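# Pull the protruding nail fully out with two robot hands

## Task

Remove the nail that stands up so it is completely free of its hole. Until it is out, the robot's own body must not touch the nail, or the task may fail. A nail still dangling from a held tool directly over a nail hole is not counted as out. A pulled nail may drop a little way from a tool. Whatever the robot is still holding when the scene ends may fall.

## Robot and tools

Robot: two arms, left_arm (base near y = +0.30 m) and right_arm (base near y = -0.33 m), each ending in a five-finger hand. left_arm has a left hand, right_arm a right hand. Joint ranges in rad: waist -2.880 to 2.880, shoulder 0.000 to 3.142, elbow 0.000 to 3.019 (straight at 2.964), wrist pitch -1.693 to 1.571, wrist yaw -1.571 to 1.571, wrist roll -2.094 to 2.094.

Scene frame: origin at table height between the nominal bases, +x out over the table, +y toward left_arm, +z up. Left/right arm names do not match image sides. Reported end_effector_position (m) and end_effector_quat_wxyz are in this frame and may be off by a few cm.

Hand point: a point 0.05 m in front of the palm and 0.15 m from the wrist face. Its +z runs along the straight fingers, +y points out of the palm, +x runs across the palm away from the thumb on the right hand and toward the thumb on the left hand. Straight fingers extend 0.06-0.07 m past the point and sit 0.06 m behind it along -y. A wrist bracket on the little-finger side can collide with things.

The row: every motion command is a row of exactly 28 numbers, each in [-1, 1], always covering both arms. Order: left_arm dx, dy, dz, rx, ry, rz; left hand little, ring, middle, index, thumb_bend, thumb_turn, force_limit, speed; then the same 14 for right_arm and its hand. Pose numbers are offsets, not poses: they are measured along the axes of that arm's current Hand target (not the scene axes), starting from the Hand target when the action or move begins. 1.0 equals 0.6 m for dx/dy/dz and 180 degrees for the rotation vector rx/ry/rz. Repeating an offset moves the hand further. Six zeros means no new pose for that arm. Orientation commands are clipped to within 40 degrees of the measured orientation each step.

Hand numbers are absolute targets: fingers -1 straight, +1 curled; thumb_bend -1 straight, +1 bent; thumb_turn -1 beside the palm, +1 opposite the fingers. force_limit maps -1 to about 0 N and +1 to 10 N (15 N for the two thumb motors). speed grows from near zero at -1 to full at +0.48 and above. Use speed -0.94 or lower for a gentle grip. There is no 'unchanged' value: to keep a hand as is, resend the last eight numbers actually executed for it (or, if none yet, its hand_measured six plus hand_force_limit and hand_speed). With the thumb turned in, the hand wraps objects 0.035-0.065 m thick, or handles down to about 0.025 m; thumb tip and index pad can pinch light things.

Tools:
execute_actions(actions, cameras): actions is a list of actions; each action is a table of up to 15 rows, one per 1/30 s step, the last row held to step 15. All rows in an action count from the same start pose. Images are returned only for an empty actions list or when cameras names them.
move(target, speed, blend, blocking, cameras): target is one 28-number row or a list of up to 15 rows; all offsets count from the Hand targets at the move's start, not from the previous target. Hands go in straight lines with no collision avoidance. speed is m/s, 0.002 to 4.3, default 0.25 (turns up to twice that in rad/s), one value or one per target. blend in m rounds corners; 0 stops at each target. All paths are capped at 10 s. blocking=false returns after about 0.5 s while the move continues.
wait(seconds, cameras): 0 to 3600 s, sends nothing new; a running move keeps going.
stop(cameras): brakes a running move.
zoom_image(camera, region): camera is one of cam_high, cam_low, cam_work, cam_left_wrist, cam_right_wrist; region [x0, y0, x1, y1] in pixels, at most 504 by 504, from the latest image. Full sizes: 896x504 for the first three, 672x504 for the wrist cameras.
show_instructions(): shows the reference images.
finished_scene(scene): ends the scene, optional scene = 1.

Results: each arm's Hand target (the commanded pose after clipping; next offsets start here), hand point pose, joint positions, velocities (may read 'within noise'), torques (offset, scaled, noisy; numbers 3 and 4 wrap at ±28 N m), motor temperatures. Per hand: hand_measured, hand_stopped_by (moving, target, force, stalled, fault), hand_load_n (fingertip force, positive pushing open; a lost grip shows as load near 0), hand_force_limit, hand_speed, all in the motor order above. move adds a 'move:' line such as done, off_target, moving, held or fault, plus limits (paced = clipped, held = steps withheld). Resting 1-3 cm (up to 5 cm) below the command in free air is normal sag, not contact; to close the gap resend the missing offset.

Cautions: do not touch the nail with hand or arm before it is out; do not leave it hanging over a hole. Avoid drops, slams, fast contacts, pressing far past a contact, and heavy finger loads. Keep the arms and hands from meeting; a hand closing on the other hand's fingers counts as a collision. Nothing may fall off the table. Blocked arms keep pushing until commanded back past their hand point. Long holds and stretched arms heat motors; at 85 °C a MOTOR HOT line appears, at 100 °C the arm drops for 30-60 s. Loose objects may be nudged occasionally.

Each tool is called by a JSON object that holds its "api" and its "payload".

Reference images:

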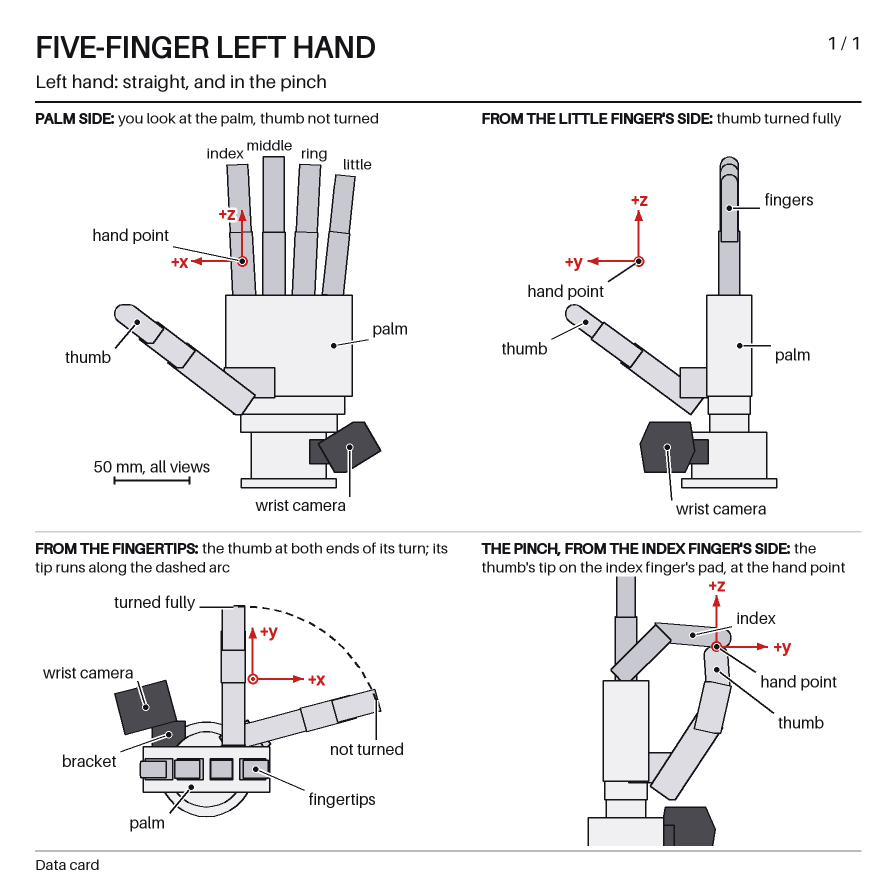

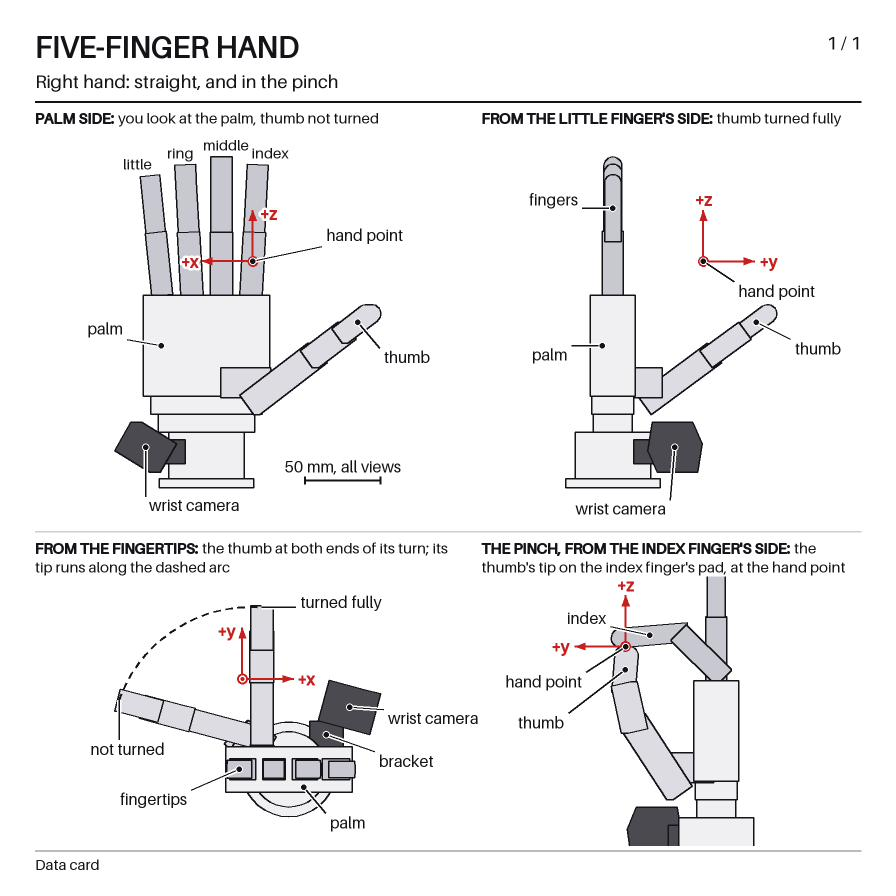

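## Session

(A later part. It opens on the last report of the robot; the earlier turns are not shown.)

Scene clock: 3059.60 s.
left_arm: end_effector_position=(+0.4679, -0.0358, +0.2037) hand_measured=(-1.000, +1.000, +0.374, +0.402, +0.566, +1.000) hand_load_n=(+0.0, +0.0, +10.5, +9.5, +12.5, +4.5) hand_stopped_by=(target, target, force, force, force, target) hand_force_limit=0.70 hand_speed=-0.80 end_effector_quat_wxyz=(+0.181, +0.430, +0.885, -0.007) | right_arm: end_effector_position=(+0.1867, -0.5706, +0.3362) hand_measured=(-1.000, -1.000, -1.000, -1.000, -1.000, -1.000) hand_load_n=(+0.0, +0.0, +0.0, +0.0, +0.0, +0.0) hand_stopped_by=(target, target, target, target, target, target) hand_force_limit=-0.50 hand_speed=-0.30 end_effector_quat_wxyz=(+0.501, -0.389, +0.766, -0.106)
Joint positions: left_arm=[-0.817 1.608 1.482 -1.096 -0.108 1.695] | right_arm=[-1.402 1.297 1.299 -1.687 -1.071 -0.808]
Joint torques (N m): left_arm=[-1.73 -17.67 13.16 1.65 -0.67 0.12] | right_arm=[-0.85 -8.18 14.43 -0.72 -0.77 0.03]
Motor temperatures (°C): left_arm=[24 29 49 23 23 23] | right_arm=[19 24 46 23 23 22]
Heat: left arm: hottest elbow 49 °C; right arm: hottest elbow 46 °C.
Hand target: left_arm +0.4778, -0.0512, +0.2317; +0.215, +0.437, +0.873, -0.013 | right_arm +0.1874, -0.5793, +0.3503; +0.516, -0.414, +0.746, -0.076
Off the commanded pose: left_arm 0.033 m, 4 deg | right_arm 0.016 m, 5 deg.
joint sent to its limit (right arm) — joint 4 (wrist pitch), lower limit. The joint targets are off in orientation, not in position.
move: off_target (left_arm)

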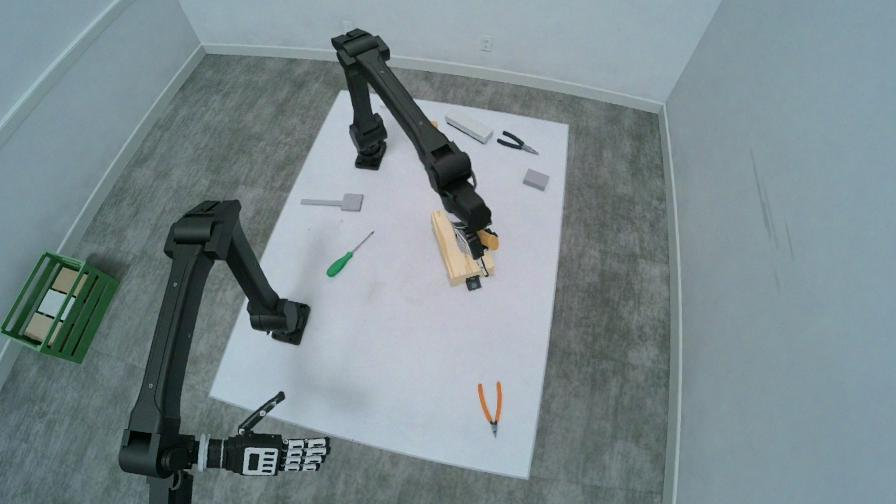

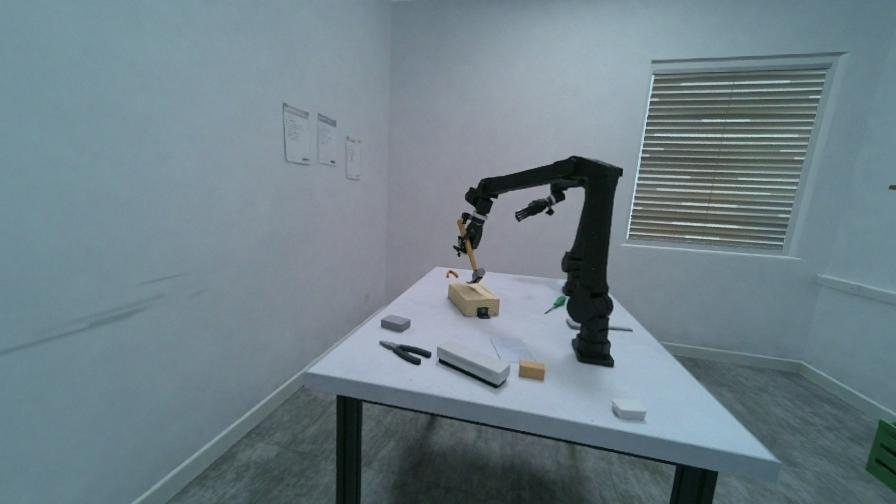

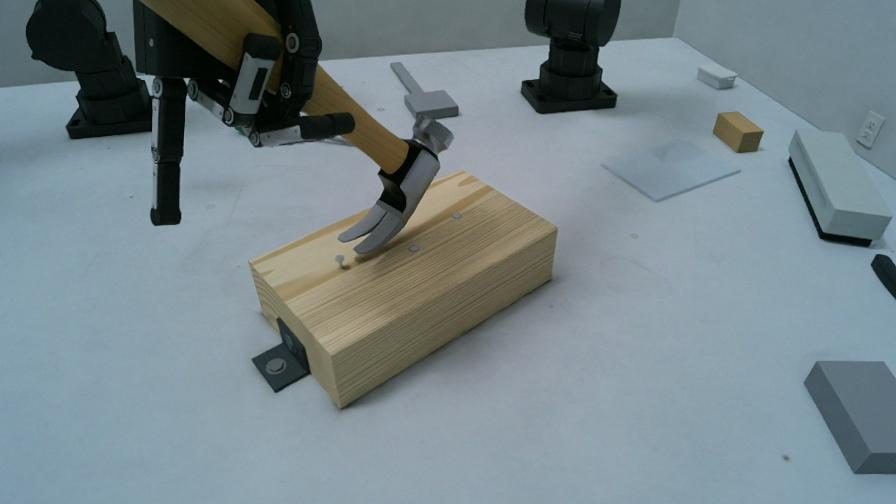

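{"api": "move", "payload": {"target": [[0.0097,-0.0041,0.0227,0,0,0,-1,1.0,0.8,0.8,0.95,1,0.7,-0.8,0,0,0,0,0,0,-1,-1,-1,-1,-1,-1,-0.5,-0.3]], "speed": 0.03, "cameras": ["cam_high","cam_low","cam_work"]}}

{"api": "zoom_image", "payload": {"camera": "cam_high", "region": [430, 220, 490, 280]}}

{"api": "zoom_image", "payload": {"camera": "cam_work", "region": [280, 160, 440, 320]}}

Scene clock: 3075.53 s.
left_arm: end_effector_position=(+0.4748, -0.0429, +0.2020) hand_measured=(-1.000, +1.000, +0.374, +0.402, +0.566, +1.000) hand_load_n=(+0.0, +0.0, +10.5, +10.0, +12.5, +4.5) hand_stopped_by=(target, target, force, force, force, target) hand_force_limit=0.70 hand_speed=-0.80 end_effector_quat_wxyz=(+0.195, +0.428, +0.883, -0.012) | right_arm: end_effector_position=(+0.1867, -0.5706, +0.3362) hand_measured=(-1.000, -1.000, -1.000, -1.000, -1.000, -1.000) hand_load_n=(+0.0, +0.0, +0.0, -0.5, +0.0, -0.5) hand_stopped_by=(target, target, target, target, target, target) hand_force_limit=-0.50 hand_speed=-0.30 end_effector_quat_wxyz=(+0.501, -0.389, +0.766, -0.106)
Joint positions: left_arm=[-0.817 1.616 1.482 -1.059 -0.108 1.695] | right_arm=[-1.402 1.297 1.299 -1.687 -1.071 -0.808]
Joint torques (N m): left_arm=[-1.67 -17.67 10.36 1.77 -0.62 0.14] | right_arm=[-0.97 -7.24 14.49 -0.87 -0.74 0.06]
Heat: left arm: hottest elbow 47 °C; right arm: hottest elbow 46 °C.
Hand target: left_arm +0.4779, -0.0512, +0.2166; +0.215, +0.437, +0.873, -0.013 | right_arm +0.1874, -0.5793, +0.3503; +0.516, -0.414, +0.746, -0.076
Off the commanded pose: left_arm 0.017 m, 3 deg | right_arm 0.016 m, 5 deg.
joint sent to its limit (right arm) — joint 4 (wrist pitch), lower limit. The joint targets are off in orientation, not in position.
move: off_target (left_arm)

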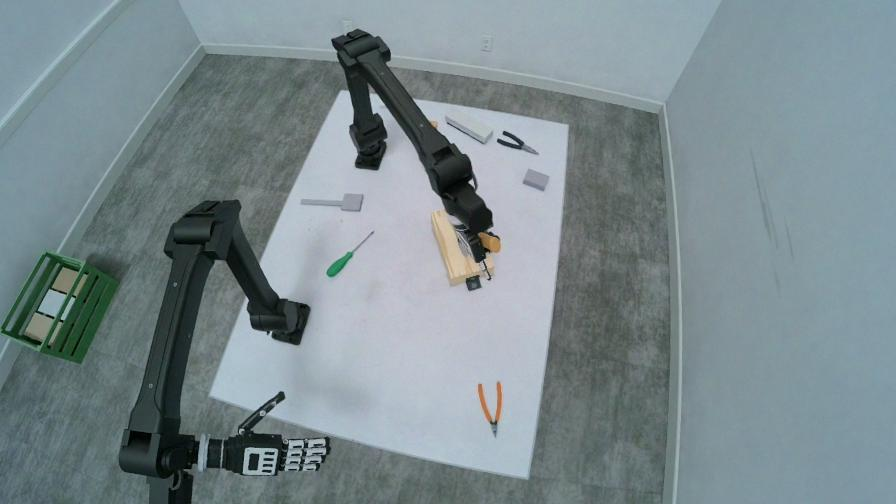

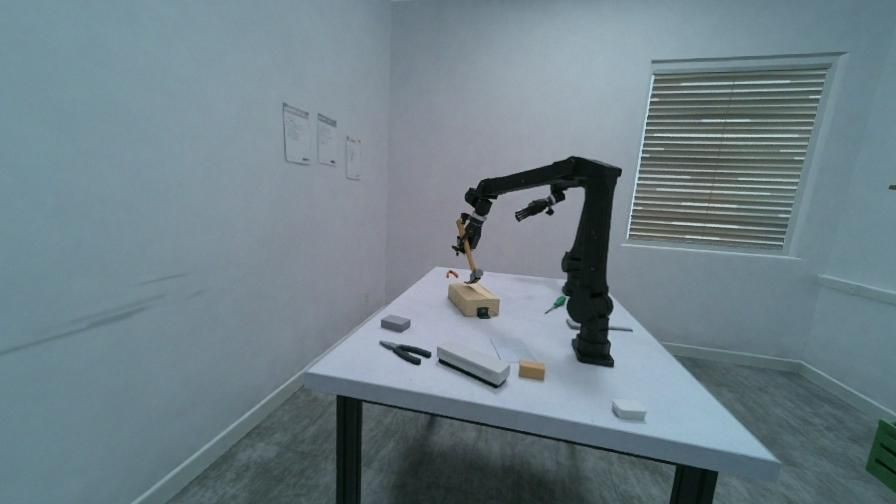

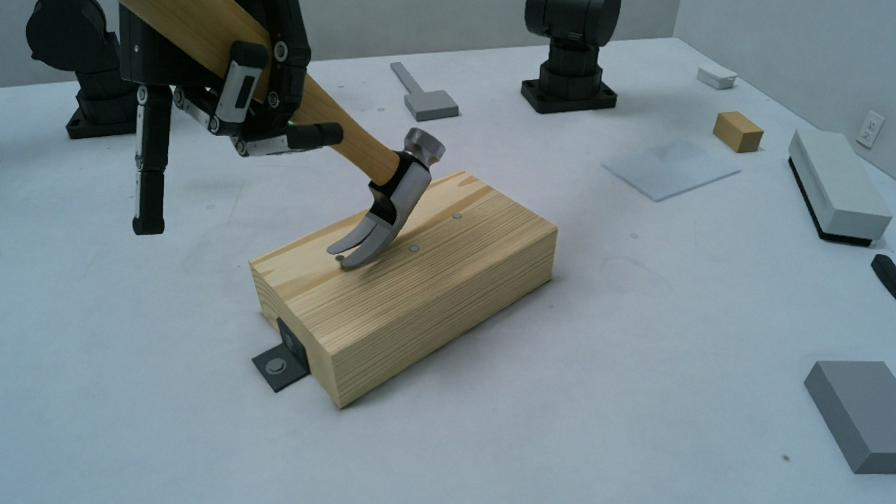

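Scaled by 8.400 from the camera's image (finer frame: 1280x720).

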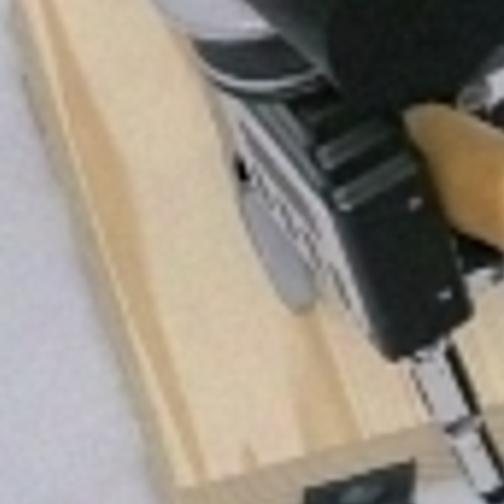

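Scaled by 3.150 from the camera's image (finer frame: 1280x720).

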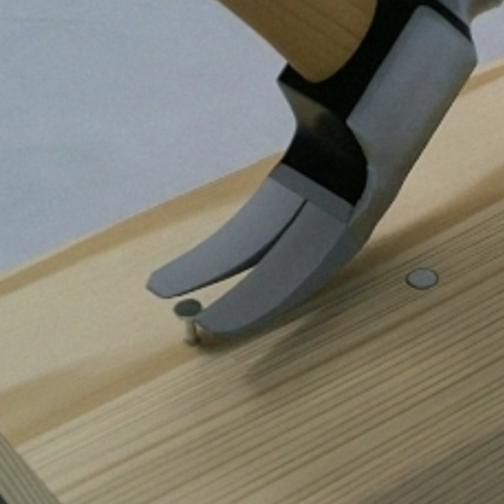

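{"api": "move", "payload": {"target": [[0.0168,-0.0032,0.0143,0,0,0,-1,1.0,0.8,0.8,0.95,1,0.7,-0.8,0,0,0,0,0,0,-1,-1,-1,-1,-1,-1,-0.5,-0.3]], "speed": 0.03, "cameras": ["cam_high","cam_work"]}}

{"api": "zoom_image", "payload": {"camera": "cam_work", "region": [280, 160, 440, 320]}}

Scene clock: 3087.30 s.
left_arm: end_effector_position=(+0.4743, -0.0413, +0.1948) hand_measured=(-1.000, +1.000, +0.374, +0.402, +0.566, +1.000) hand_load_n=(+0.0, +0.0, +10.5, +9.0, +12.5, +4.0) hand_stopped_by=(target, target, force, force, force, target) hand_force_limit=0.70 hand_speed=-0.80 end_effector_quat_wxyz=(+0.198, +0.428, +0.882, -0.011) | right_arm: end_effector_position=(+0.1867, -0.5706, +0.3362) hand_measured=(-1.000, -1.000, -1.000, -1.000, -1.000, -1.000) hand_load_n=(+0.0, +0.0, +0.0, +0.0, +0.0, -0.5) hand_stopped_by=(target, target, target, target, target, target) hand_force_limit=-0.50 hand_speed=-0.30 end_effector_quat_wxyz=(+0.501, -0.389, +0.766, -0.106)
Joint positions: left_arm=[-0.817 1.611 1.454 -1.03 -0.111 1.698] | right_arm=[-1.402 1.297 1.299 -1.687 -1.071 -0.808]
Joint torques (N m): left_arm=[-1.49 -18.14 8.94 1.94 -0.46 0.12] | right_arm=[-1.44 -8.35 14.6 -0.61 -0.8 0.06]
Motor temperatures (°C): left_arm=[24 28 44 24 23 23] | right_arm=[19 24 46 23 23 22]
Heat: left arm: hottest elbow 44 °C; right arm: hottest elbow 46 °C.
Hand target: left_arm +0.4742, -0.0466, +0.2047; +0.215, +0.437, +0.873, -0.013 | right_arm +0.1874, -0.5793, +0.3503; +0.516, -0.414, +0.746, -0.076
Off the commanded pose: left_arm 0.011 m, 2 deg | right_arm 0.016 m, 5 deg.
joint sent to its limit (right arm) — joint 4 (wrist pitch), lower limit. The joint targets are off in orientation, not in position.
move: off_target (left_arm)

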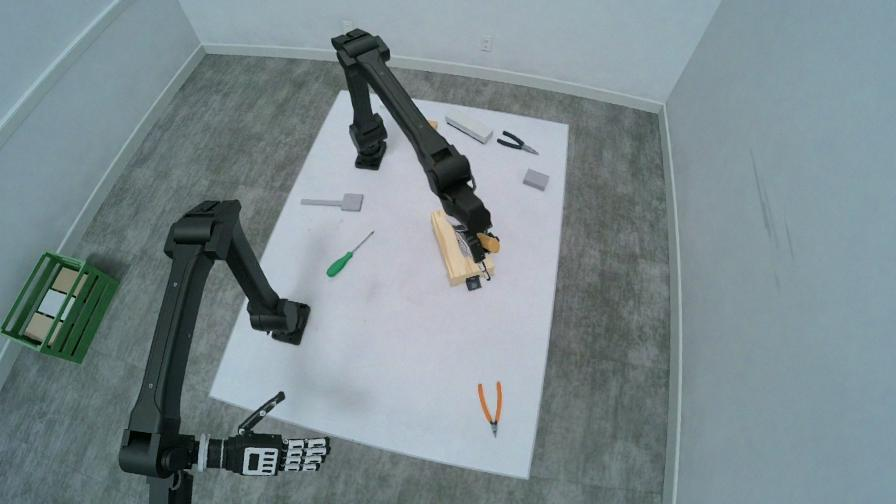

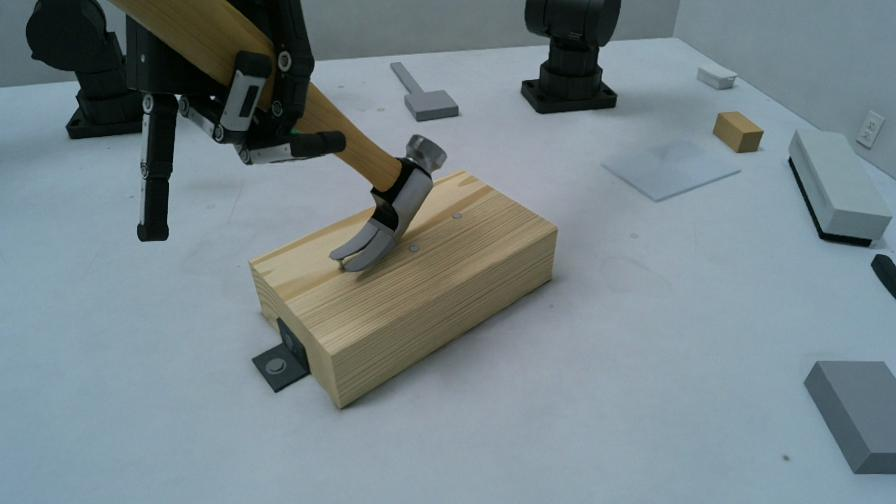

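Scaled by 3.150 from the camera's image (finer frame: 1280x720).

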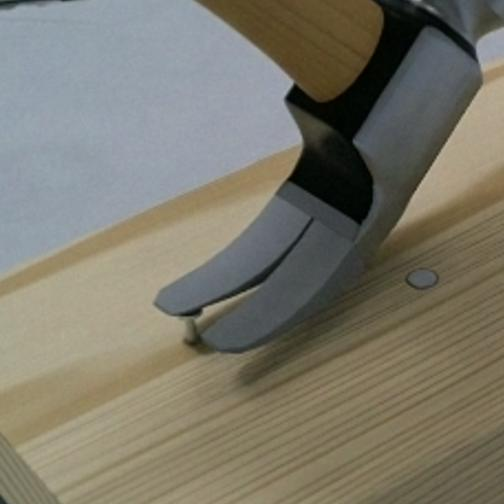

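{"api": "zoom_image", "payload": {"camera": "cam_work", "region": [320, 230, 380, 290]}}

{"api": "zoom_image", "payload": {"camera": "cam_high", "region": [440, 230, 490, 280]}}

Scaled by 8.400 from the camera's image (finer frame: 1280x720).

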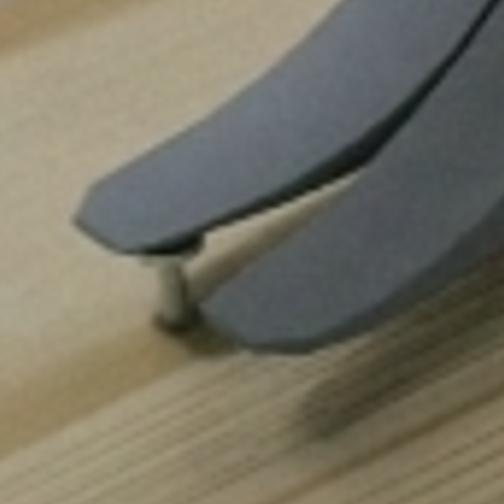

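Scaled by 10.080 from the camera's image (finer frame: 1280x720).

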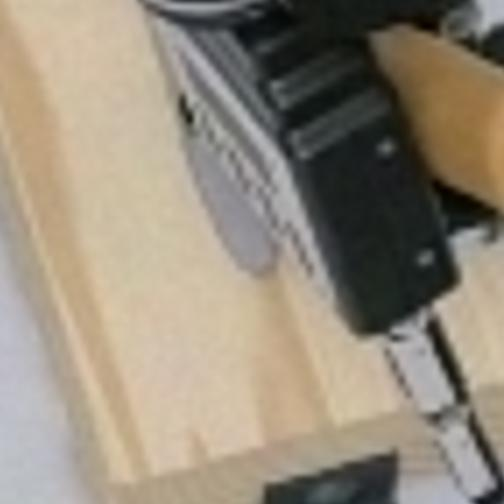

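{"api": "move", "payload": {"target": [[-0.0129,0.0055,-0.0302,0,0,0,-1,1.0,0.8,0.8,0.95,1,0.7,-0.8,0,0,0,0,0,0,-1,-1,-1,-1,-1,-1,-0.5,-0.3],[-0.012,-0.0028,-0.032,0,0,0,-1,1.0,0.8,0.8,0.95,1,0.7,-0.8,0,0,0,0,0,0,-1,-1,-1,-1,-1,-1,-0.5,-0.3]], "speed": 0.03, "cameras": ["cam_high","cam_work"]}}

{"api": "zoom_image", "payload": {"camera": "cam_work", "region": [310, 200, 390, 280]}}

{"api": "zoom_image", "payload": {"camera": "cam_high", "region": [440, 230, 490, 280]}}

Scene clock: 3119.70 s.
left_arm: end_effector_position=(+0.4705, -0.0412, +0.1949) hand_measured=(-1.000, +1.000, +0.374, +0.402, +0.566, +1.000) hand_load_n=(+0.0, +0.0, +10.5, +9.0, +12.5, +4.5) hand_stopped_by=(target, target, force, force, force, target) hand_force_limit=0.70 hand_speed=-0.80 end_effector_quat_wxyz=(+0.194, +0.432, +0.881, -0.008) | right_arm: end_effector_position=(+0.1867, -0.5706, +0.3362) hand_measured=(-1.000, -1.000, -1.000, -1.000, -1.000, -1.000) hand_load_n=(+0.0, +0.0, +0.0, +0.0, +0.0, -0.5) hand_stopped_by=(target, target, target, target, target, target) hand_force_limit=-0.50 hand_speed=-0.30 end_effector_quat_wxyz=(+0.501, -0.389, +0.766, -0.106)
Joint positions: left_arm=[-0.823 1.609 1.454 -1.042 -0.116 1.699] | right_arm=[-1.402 1.297 1.299 -1.687 -1.071 -0.808]
Joint torques (N m): left_arm=[-1.96 -18.96 12.31 0.59 -0.45 0.02] | right_arm=[-1.2 -7.59 14.6 -0.69 -0.81 0.08]
Heat: left arm: hottest elbow 40 °C; right arm: hottest elbow 46 °C.
Hand target: left_arm +0.4697, -0.0492, +0.2246; +0.215, +0.437, +0.873, -0.013 | right_arm +0.1874, -0.5793, +0.3503; +0.516, -0.414, +0.746, -0.076
Off the commanded pose: left_arm 0.031 m, 3 deg | right_arm 0.016 m, 5 deg.
joint sent to its limit (right arm) — joint 4 (wrist pitch), lower limit. The joint targets are off in orientation, not in position.
move: off_target (left_arm)

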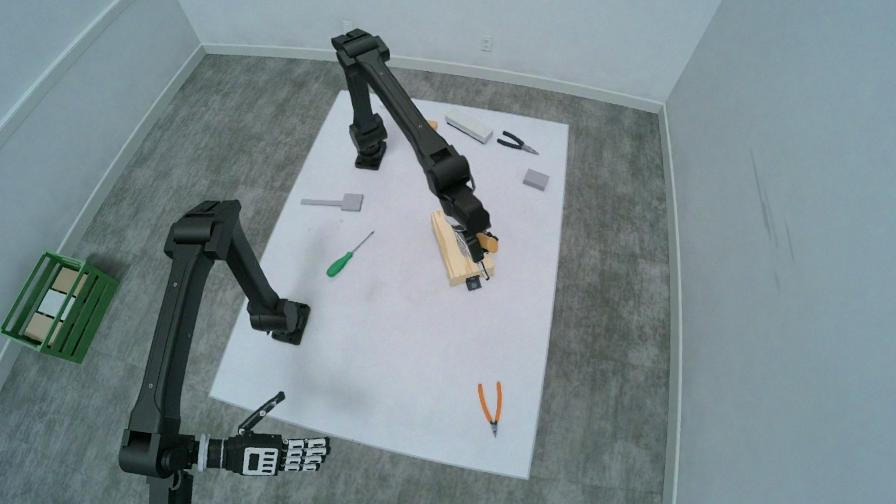

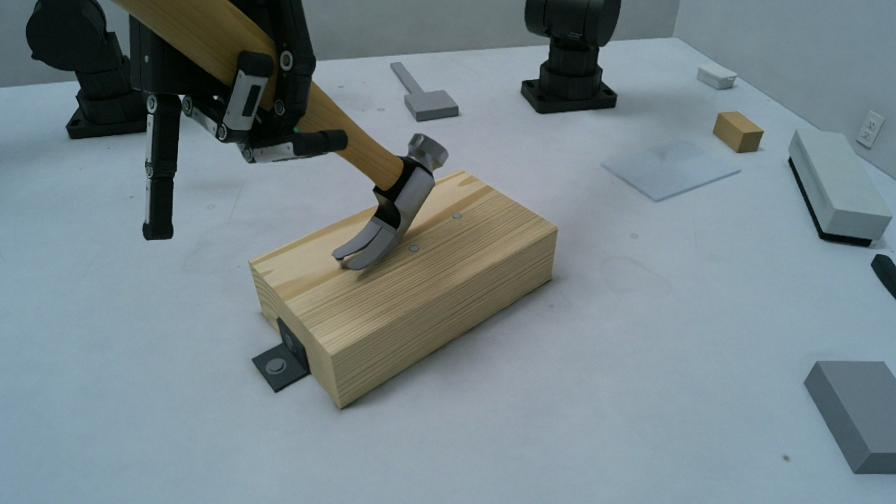

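Scaled by 6.300 from the camera's image (finer frame: 1280x720).

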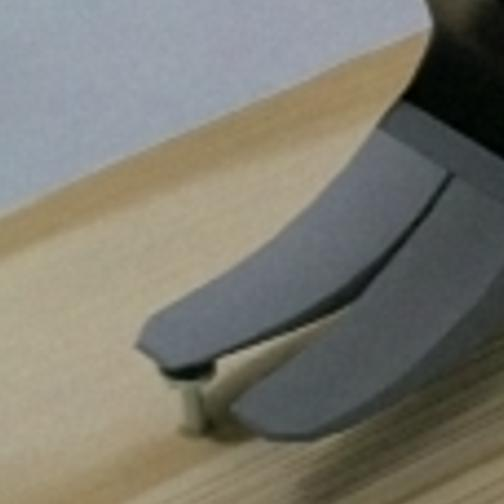

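Scaled by 10.080 from the camera's image (finer frame: 1280x720).

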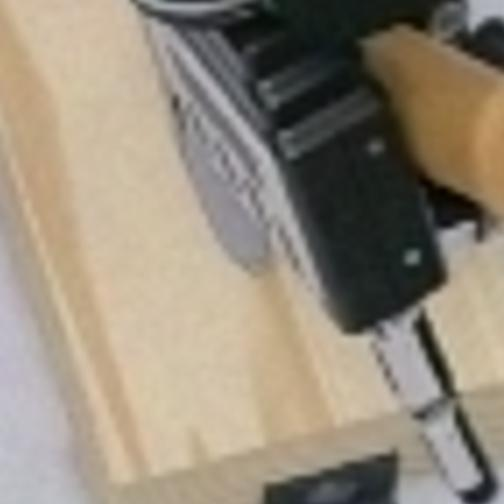

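{"api": "move", "payload": {"target": [[-0.022,-0.0003,-0.0458,0,0,0,-1,1.0,0.8,0.8,0.95,1,0.7,-0.8,0,0,0,0,0,0,-1,-1,-1,-1,-1,-1,-0.5,-0.3]], "speed": 0.03, "cameras": ["cam_high","cam_work"]}}

{"api": "zoom_image", "payload": {"camera": "cam_work", "region": [310, 200, 390, 280]}}

Scene clock: 3135.73 s.
left_arm: end_effector_position=(+0.4586, -0.0388, +0.2030) hand_measured=(-1.000, +1.000, +0.374, +0.402, +0.566, +1.000) hand_load_n=(+0.0, +0.0, +10.5, +10.0, +12.5, +5.0) hand_stopped_by=(target, target, force, force, force, target) hand_force_limit=0.70 hand_speed=-0.80 end_effector_quat_wxyz=(+0.171, +0.439, +0.882, -0.001) | right_arm: end_effector_position=(+0.1867, -0.5706, +0.3362) hand_measured=(-1.000, -1.000, -1.000, -1.000, -1.000, -1.000) hand_load_n=(+0.0, +0.0, +0.0, +0.0, +0.0, -0.5) hand_stopped_by=(target, target, target, target, target, target) hand_force_limit=-0.50 hand_speed=-0.30 end_effector_quat_wxyz=(+0.501, -0.389, +0.766, -0.106)
Joint positions: left_arm=[-0.836 1.609 1.485 -1.122 -0.116 1.695] | right_arm=[-1.402 1.297 1.299 -1.687 -1.071 -0.808]
Joint torques (N m): left_arm=[-1.67 -19.6 15.72 0.53 -0.61 -0.07] | right_arm=[-0.44 -8.06 14.56 -0.83 -0.79 0.07]
Heat: left arm: hottest elbow 41 °C; right arm: hottest elbow 46 °C.
Hand target: left_arm +0.4664, -0.0536, +0.2546; +0.215, +0.437, +0.873, -0.013 | right_arm +0.1874, -0.5793, +0.3503; +0.516, -0.414, +0.746, -0.076
Off the commanded pose: left_arm 0.054 m, 5 deg | right_arm 0.016 m, 5 deg.
joint sent to its limit (right arm) — joint 4 (wrist pitch), lower limit. The joint targets are off in orientation, not in position.
move: off_target (left_arm)

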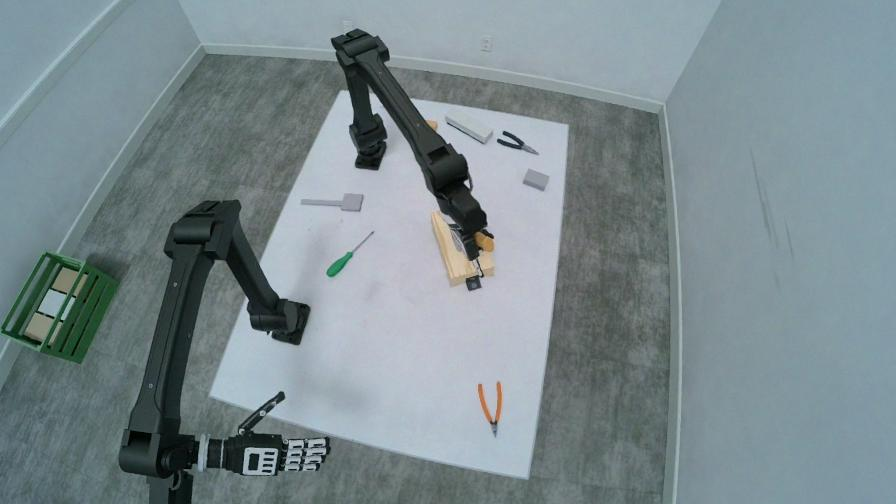

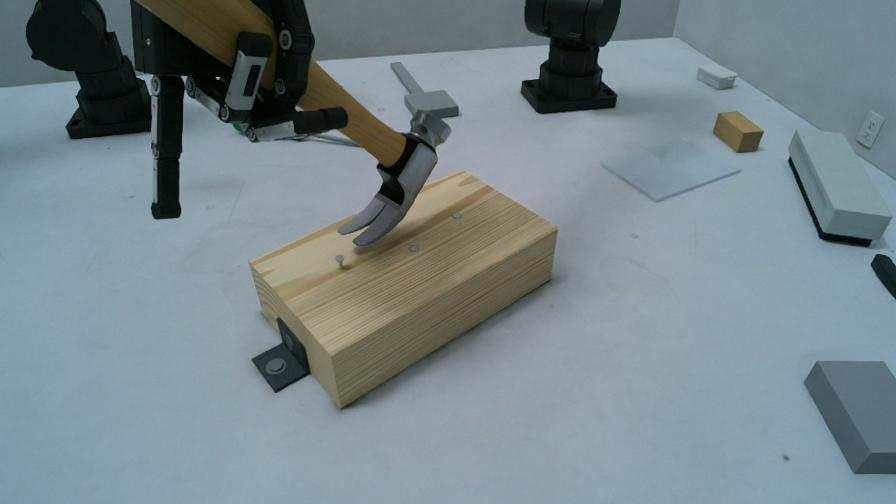

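Scaled by 6.300 from the camera's image (finer frame: 1280x720).

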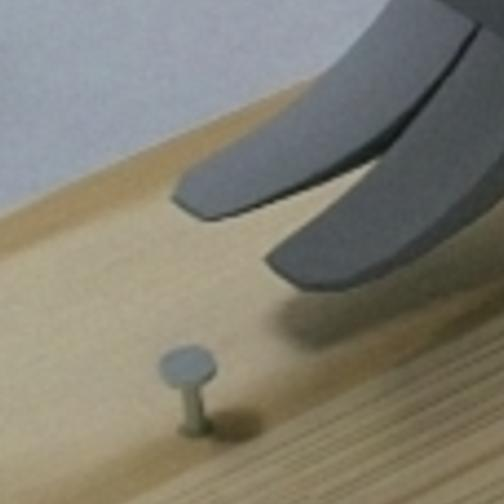

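{"api": "move", "payload": {"target": [[0.071,-0.011,0.0733,0,0,0,-1,1.0,0.8,0.8,0.95,1,0.7,-0.8,0,0,0,0,0,0,-1,-1,-1,-1,-1,-1,-0.5,-0.3]], "speed": 0.03, "cameras": ["cam_high","cam_work"]}}

{"api": "zoom_image", "payload": {"camera": "cam_work", "region": [310, 190, 400, 280]}}

{"api": "zoom_image", "payload": {"camera": "cam_high", "region": [430, 220, 490, 280]}}

Scene clock: 3149.00 s.
left_arm: end_effector_position=(+0.4544, -0.0338, +0.1861) hand_measured=(-1.000, +1.000, +0.374, +0.402, +0.566, +1.000) hand_load_n=(+0.0, +0.0, +10.5, +9.0, +12.5, +4.0) hand_stopped_by=(target, target, force, force, force, target) hand_force_limit=0.70 hand_speed=-0.80 end_effector_quat_wxyz=(+0.200, +0.435, +0.878, -0.011) | right_arm: end_effector_position=(+0.1867, -0.5706, +0.3362) hand_measured=(-1.000, -1.000, -1.000, -1.000, -1.000, -1.000) hand_load_n=(+0.0, +0.0, +0.0, +0.0, +0.0, +0.0) hand_stopped_by=(target, target, target, target, target, target) hand_force_limit=-0.50 hand_speed=-0.30 end_effector_quat_wxyz=(+0.501, -0.389, +0.766, -0.106)
Joint positions: left_arm=[-0.836 1.562 1.372 -0.995 -0.118 1.695] | right_arm=[-1.402 1.297 1.299 -1.687 -1.071 -0.808]
Joint torques (N m): left_arm=[-0.97 -17.73 8.84 1.68 -0.39 0.05] | right_arm=[-0.15 -8.29 14.38 -0.76 -0.81 0.06]
Heat: left arm: hottest elbow 40 °C; right arm: hottest elbow 46 °C.
Hand target: left_arm +0.4550, -0.0346, +0.1972; +0.215, +0.437, +0.873, -0.013 | right_arm +0.1874, -0.5793, +0.3503; +0.516, -0.414, +0.746, -0.076
Off the commanded pose: left_arm 0.011 m, 2 deg | right_arm 0.016 m, 5 deg.
joint sent to its limit (right arm) — joint 4 (wrist pitch), lower limit. The joint targets are off in orientation, not in position.
move: off_target (left_arm)

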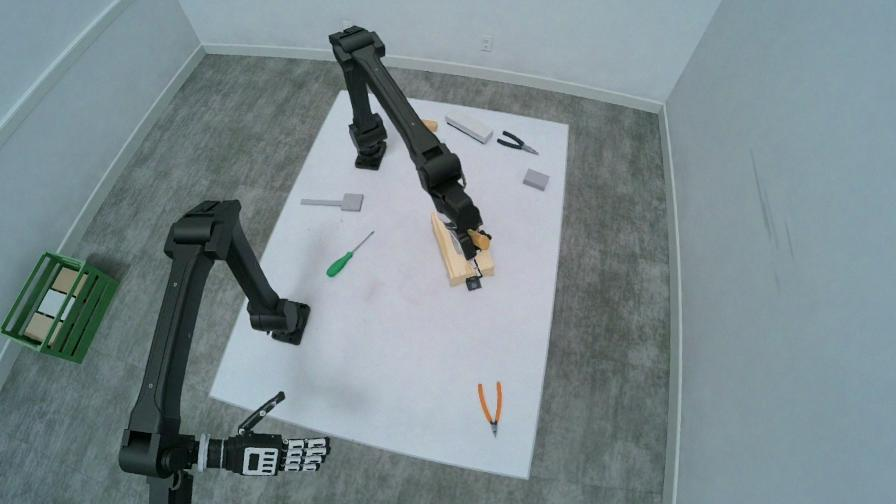

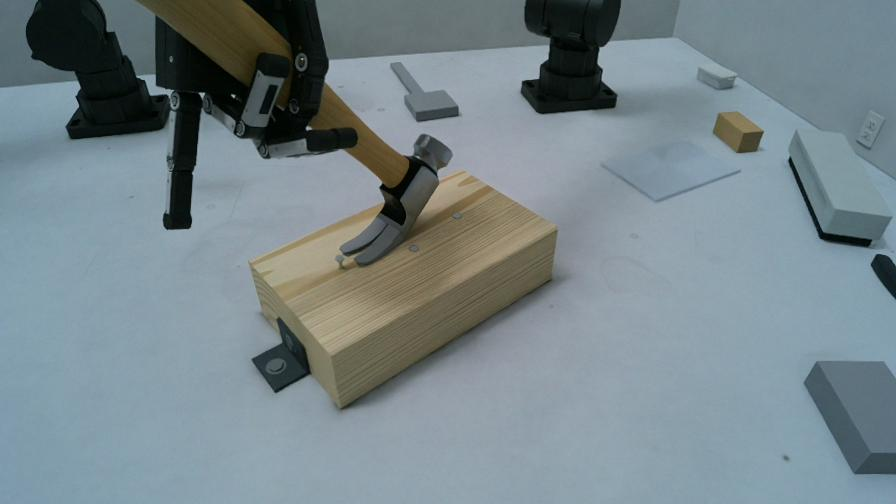

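Scaled by 5.600 from the camera's image (finer frame: 1280x720).

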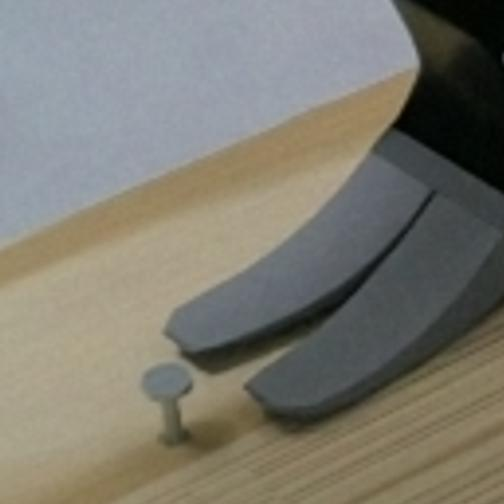

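Scaled by 8.400 from the camera's image (finer frame: 1280x720).

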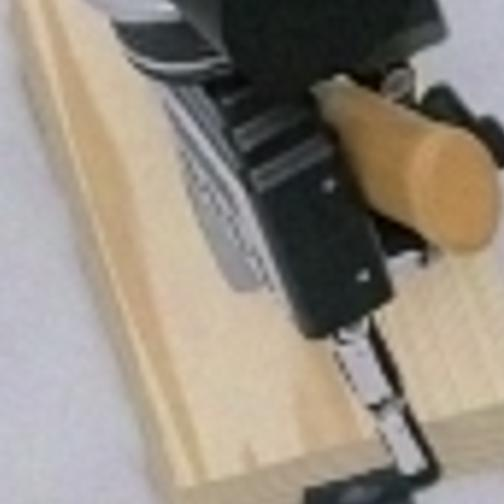

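{"api": "move", "payload": {"target": [[-0.0245,0.0006,0.0105,0,0,0,-1,1.0,0.8,0.8,0.95,1,0.7,-0.8,0,0,0,0,0,0,-1,-1,-1,-1,-1,-1,-0.5,-0.3]], "speed": 0.02, "cameras": ["cam_high","cam_work"]}}

{"api": "zoom_image", "payload": {"camera": "cam_work", "region": [310, 190, 400, 280]}}

Scene clock: 3159.07 s.
left_arm: end_effector_position=(+0.4546, -0.0336, +0.1859) hand_measured=(-1.000, +1.000, +0.374, +0.402, +0.566, +1.000) hand_load_n=(+0.0, +0.0, +10.5, +9.5, +12.5, +4.0) hand_stopped_by=(target, target, force, force, force, target) hand_force_limit=0.70 hand_speed=-0.80 end_effector_quat_wxyz=(+0.200, +0.434, +0.878, -0.010) | right_arm: end_effector_position=(+0.1867, -0.5706, +0.3362) hand_measured=(-1.000, -1.000, -1.000, -1.000, -1.000, -1.000) hand_load_n=(+0.0, +0.0, +0.0, +0.0, +0.0, +0.0) hand_stopped_by=(target, target, target, target, target, target) hand_force_limit=-0.50 hand_speed=-0.30 end_effector_quat_wxyz=(+0.501, -0.389, +0.766, -0.106)
Joint positions: left_arm=[-0.836 1.562 1.372 -0.995 -0.119 1.695] | right_arm=[-1.402 1.297 1.299 -1.687 -1.071 -0.808]
Joint torques (N m): left_arm=[-0.97 -14.33 13.01 1.55 -0.35 0.03] | right_arm=[-0.91 -8.35 14.54 -0.62 -0.82 0.04]
Motor temperatures (°C): left_arm=[24 30 39 24 23 23] | right_arm=[19 24 46 23 23 22]
Heat: left arm: hottest elbow 39 °C; right arm: hottest elbow 46 °C.
Hand target: left_arm +0.4653, -0.0468, +0.1973; +0.215, +0.437, +0.873, -0.013 | right_arm +0.1874, -0.5793, +0.3503; +0.516, -0.414, +0.746, -0.076
Off the commanded pose: left_arm 0.020 m, 2 deg | right_arm 0.016 m, 5 deg.
joint sent to its limit (right arm) — joint 4 (wrist pitch), lower limit. The joint targets are off in orientation, not in position.
move: off_target (left_arm)

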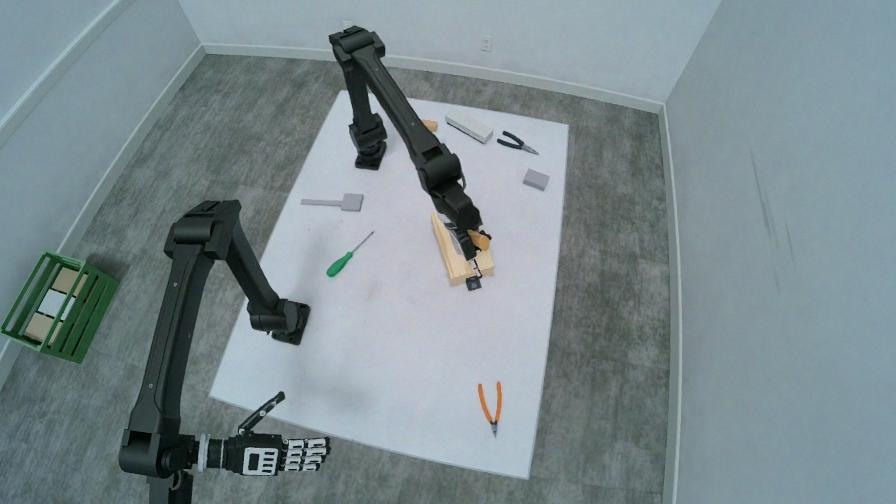

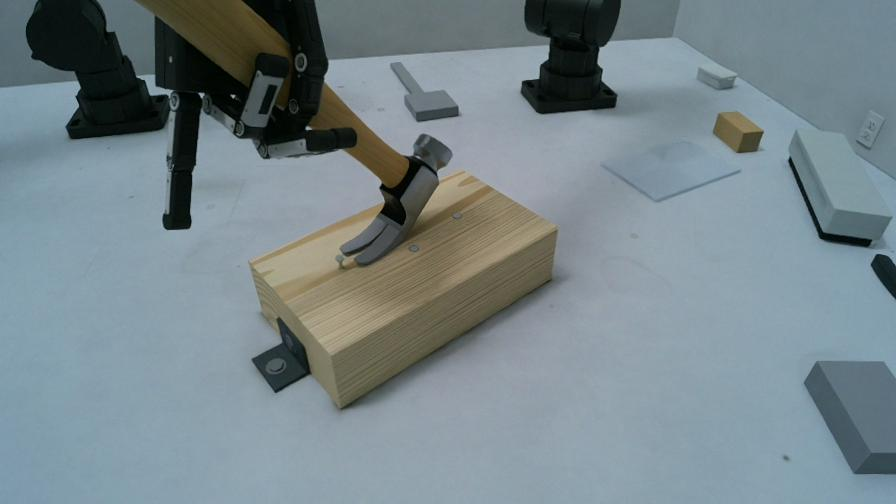

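Scaled by 5.600 from the camera's image (finer frame: 1280x720).

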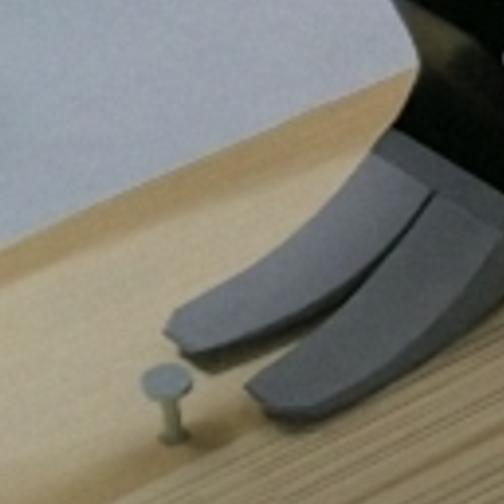

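{"api": "move", "payload": {"target": [[-0.0123,0.0003,0.0053,0,0,0,-1,1.0,0.8,0.8,0.95,1,0.7,-0.8,0,0,0,0,0,0,-1,-1,-1,-1,-1,-1,-0.5,-0.3]], "speed": 0.02, "cameras": ["cam_work"]}}

{"api": "zoom_image", "payload": {"camera": "cam_work", "region": [310, 190, 400, 280]}}

Scene clock: 3165.50 s.
left_arm: end_effector_position=(+0.4586, -0.0374, +0.1842) hand_measured=(-1.000, +1.000, +0.374, +0.402, +0.566, +1.000) hand_load_n=(+0.0, +0.0, +10.5, +8.5, +12.5, +3.0) hand_stopped_by=(target, target, force, force, force, target) hand_force_limit=0.70 hand_speed=-0.80 end_effector_quat_wxyz=(+0.199, +0.434, +0.878, -0.009) | right_arm: end_effector_position=(+0.1867, -0.5706, +0.3362) hand_measured=(-1.000, -1.000, -1.000, -1.000, -1.000, -1.000) hand_load_n=(+0.0, +0.0, +0.0, +0.0, +0.0, +0.0) hand_stopped_by=(target, target, target, target, target, target) hand_force_limit=-0.50 hand_speed=-0.30 end_effector_quat_wxyz=(+0.501, -0.389, +0.766, -0.106)
Joint positions: left_arm=[-0.836 1.578 1.386 -0.995 -0.121 1.695] | right_arm=[-1.402 1.297 1.299 -1.687 -1.071 -0.808]
Joint torques (N m): left_arm=[-1.08 -13.92 13.85 1.35 -0.33 0.02] | right_arm=[-1.14 -7.88 14.57 -0.69 -0.75 0.07]
Heat: left arm: hottest elbow 39 °C; right arm: hottest elbow 46 °C.
Hand target: left_arm +0.4705, -0.0530, +0.1972; +0.215, +0.437, +0.873, -0.013 | right_arm +0.1874, -0.5793, +0.3503; +0.516, -0.414, +0.746, -0.076
Off the commanded pose: left_arm 0.024 m, 2 deg | right_arm 0.016 m, 5 deg.
joint sent to its limit (right arm) — joint 4 (wrist pitch), lower limit. The joint targets are off in orientation, not in position.
move: off_target (left_arm)

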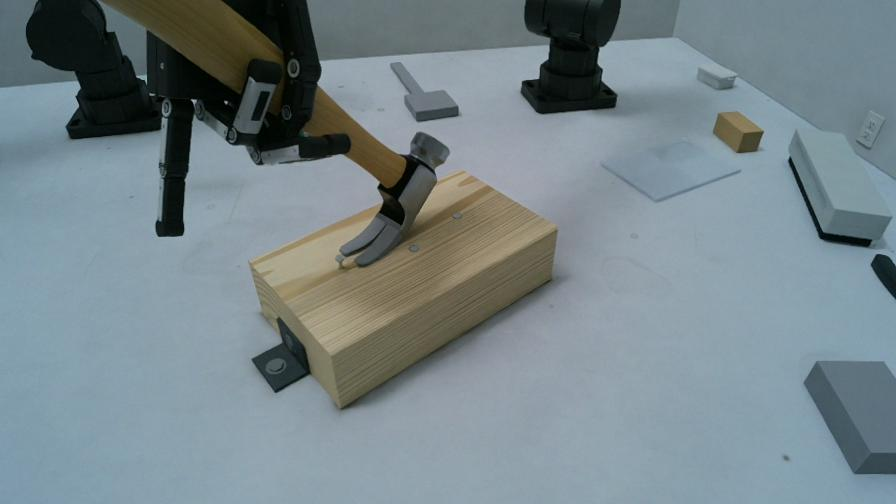

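Scaled by 5.600 from the camera's image (finer frame: 1280x720).

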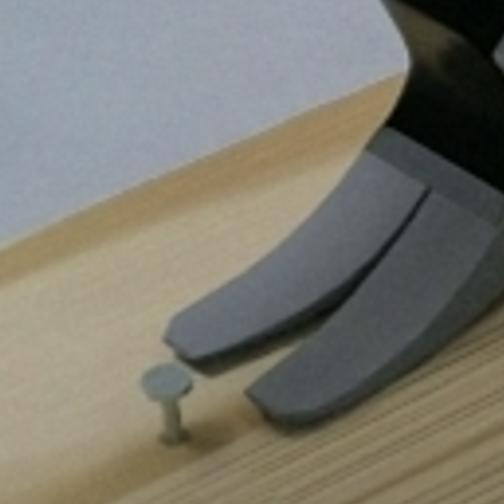

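{"api": "move", "payload": {"target": [[-0.021,0.004,-0.016,0,0,0,-1,1.0,0.8,0.8,0.95,1,0.7,-0.8,0,0,0,0,0,0,-1,-1,-1,-1,-1,-1,-0.5,-0.3]], "speed": 0.02, "cameras": ["cam_work"]}}

{"api": "zoom_image", "payload": {"camera": "cam_work", "region": [310, 190, 400, 280]}}

Scene clock: 3171.60 s.
left_arm: end_effector_position=(+0.4636, -0.0428, +0.1854) hand_measured=(-1.000, +1.000, +0.374, +0.402, +0.566, +1.000) hand_load_n=(+0.0, +0.0, +10.5, +9.0, +12.5, +4.0) hand_stopped_by=(target, target, force, force, force, target) hand_force_limit=0.70 hand_speed=-0.80 end_effector_quat_wxyz=(+0.192, +0.436, +0.880, -0.006) | right_arm: end_effector_position=(+0.1867, -0.5706, +0.3362) hand_measured=(-1.000, -1.000, -1.000, -1.000, -1.000, -1.000) hand_load_n=(+0.0, +0.0, +0.0, +0.0, +0.0, +0.0) hand_stopped_by=(target, target, target, target, target, target) hand_force_limit=-0.50 hand_speed=-0.30 end_effector_quat_wxyz=(+0.501, -0.389, +0.766, -0.106)
Joint positions: left_arm=[-0.836 1.606 1.426 -1.023 -0.121 1.695] | right_arm=[-1.402 1.297 1.299 -1.687 -1.071 -0.808]
Joint torques (N m): left_arm=[-1.26 -15.68 14.98 0.9 -0.36 0.01] | right_arm=[-0.79 -7.88 14.57 -0.68 -0.85 0.03]
Heat: left arm: hottest elbow 40 °C; right arm: hottest elbow 46 °C.
Hand target: left_arm +0.4754, -0.0589, +0.2112; +0.215, +0.437, +0.873, -0.013 | right_arm +0.1874, -0.5793, +0.3503; +0.516, -0.414, +0.746, -0.076
Off the commanded pose: left_arm 0.033 m, 3 deg | right_arm 0.016 m, 5 deg.
joint sent to its limit (right arm) — joint 4 (wrist pitch), lower limit. The joint targets are off in orientation, not in position.
move: off_target (left_arm)

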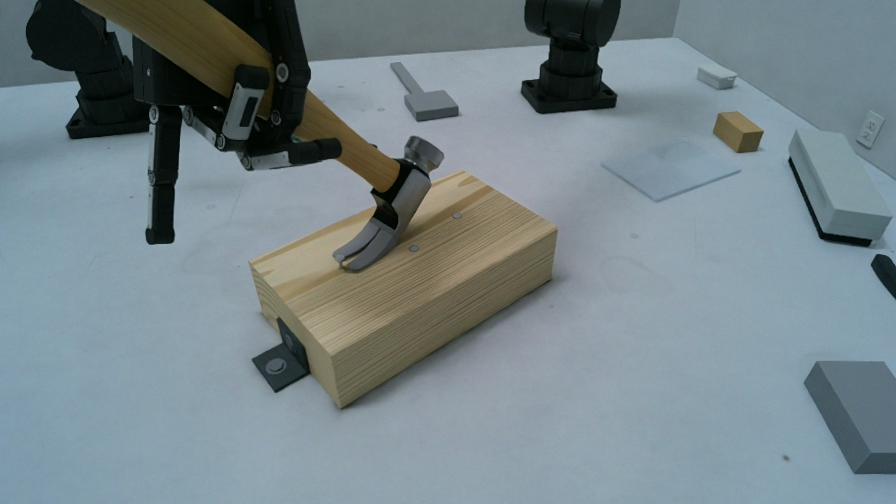

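Scaled by 5.600 from the camera's image (finer frame: 1280x720).

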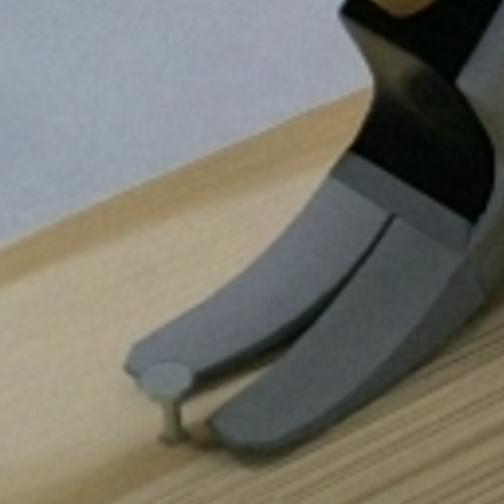

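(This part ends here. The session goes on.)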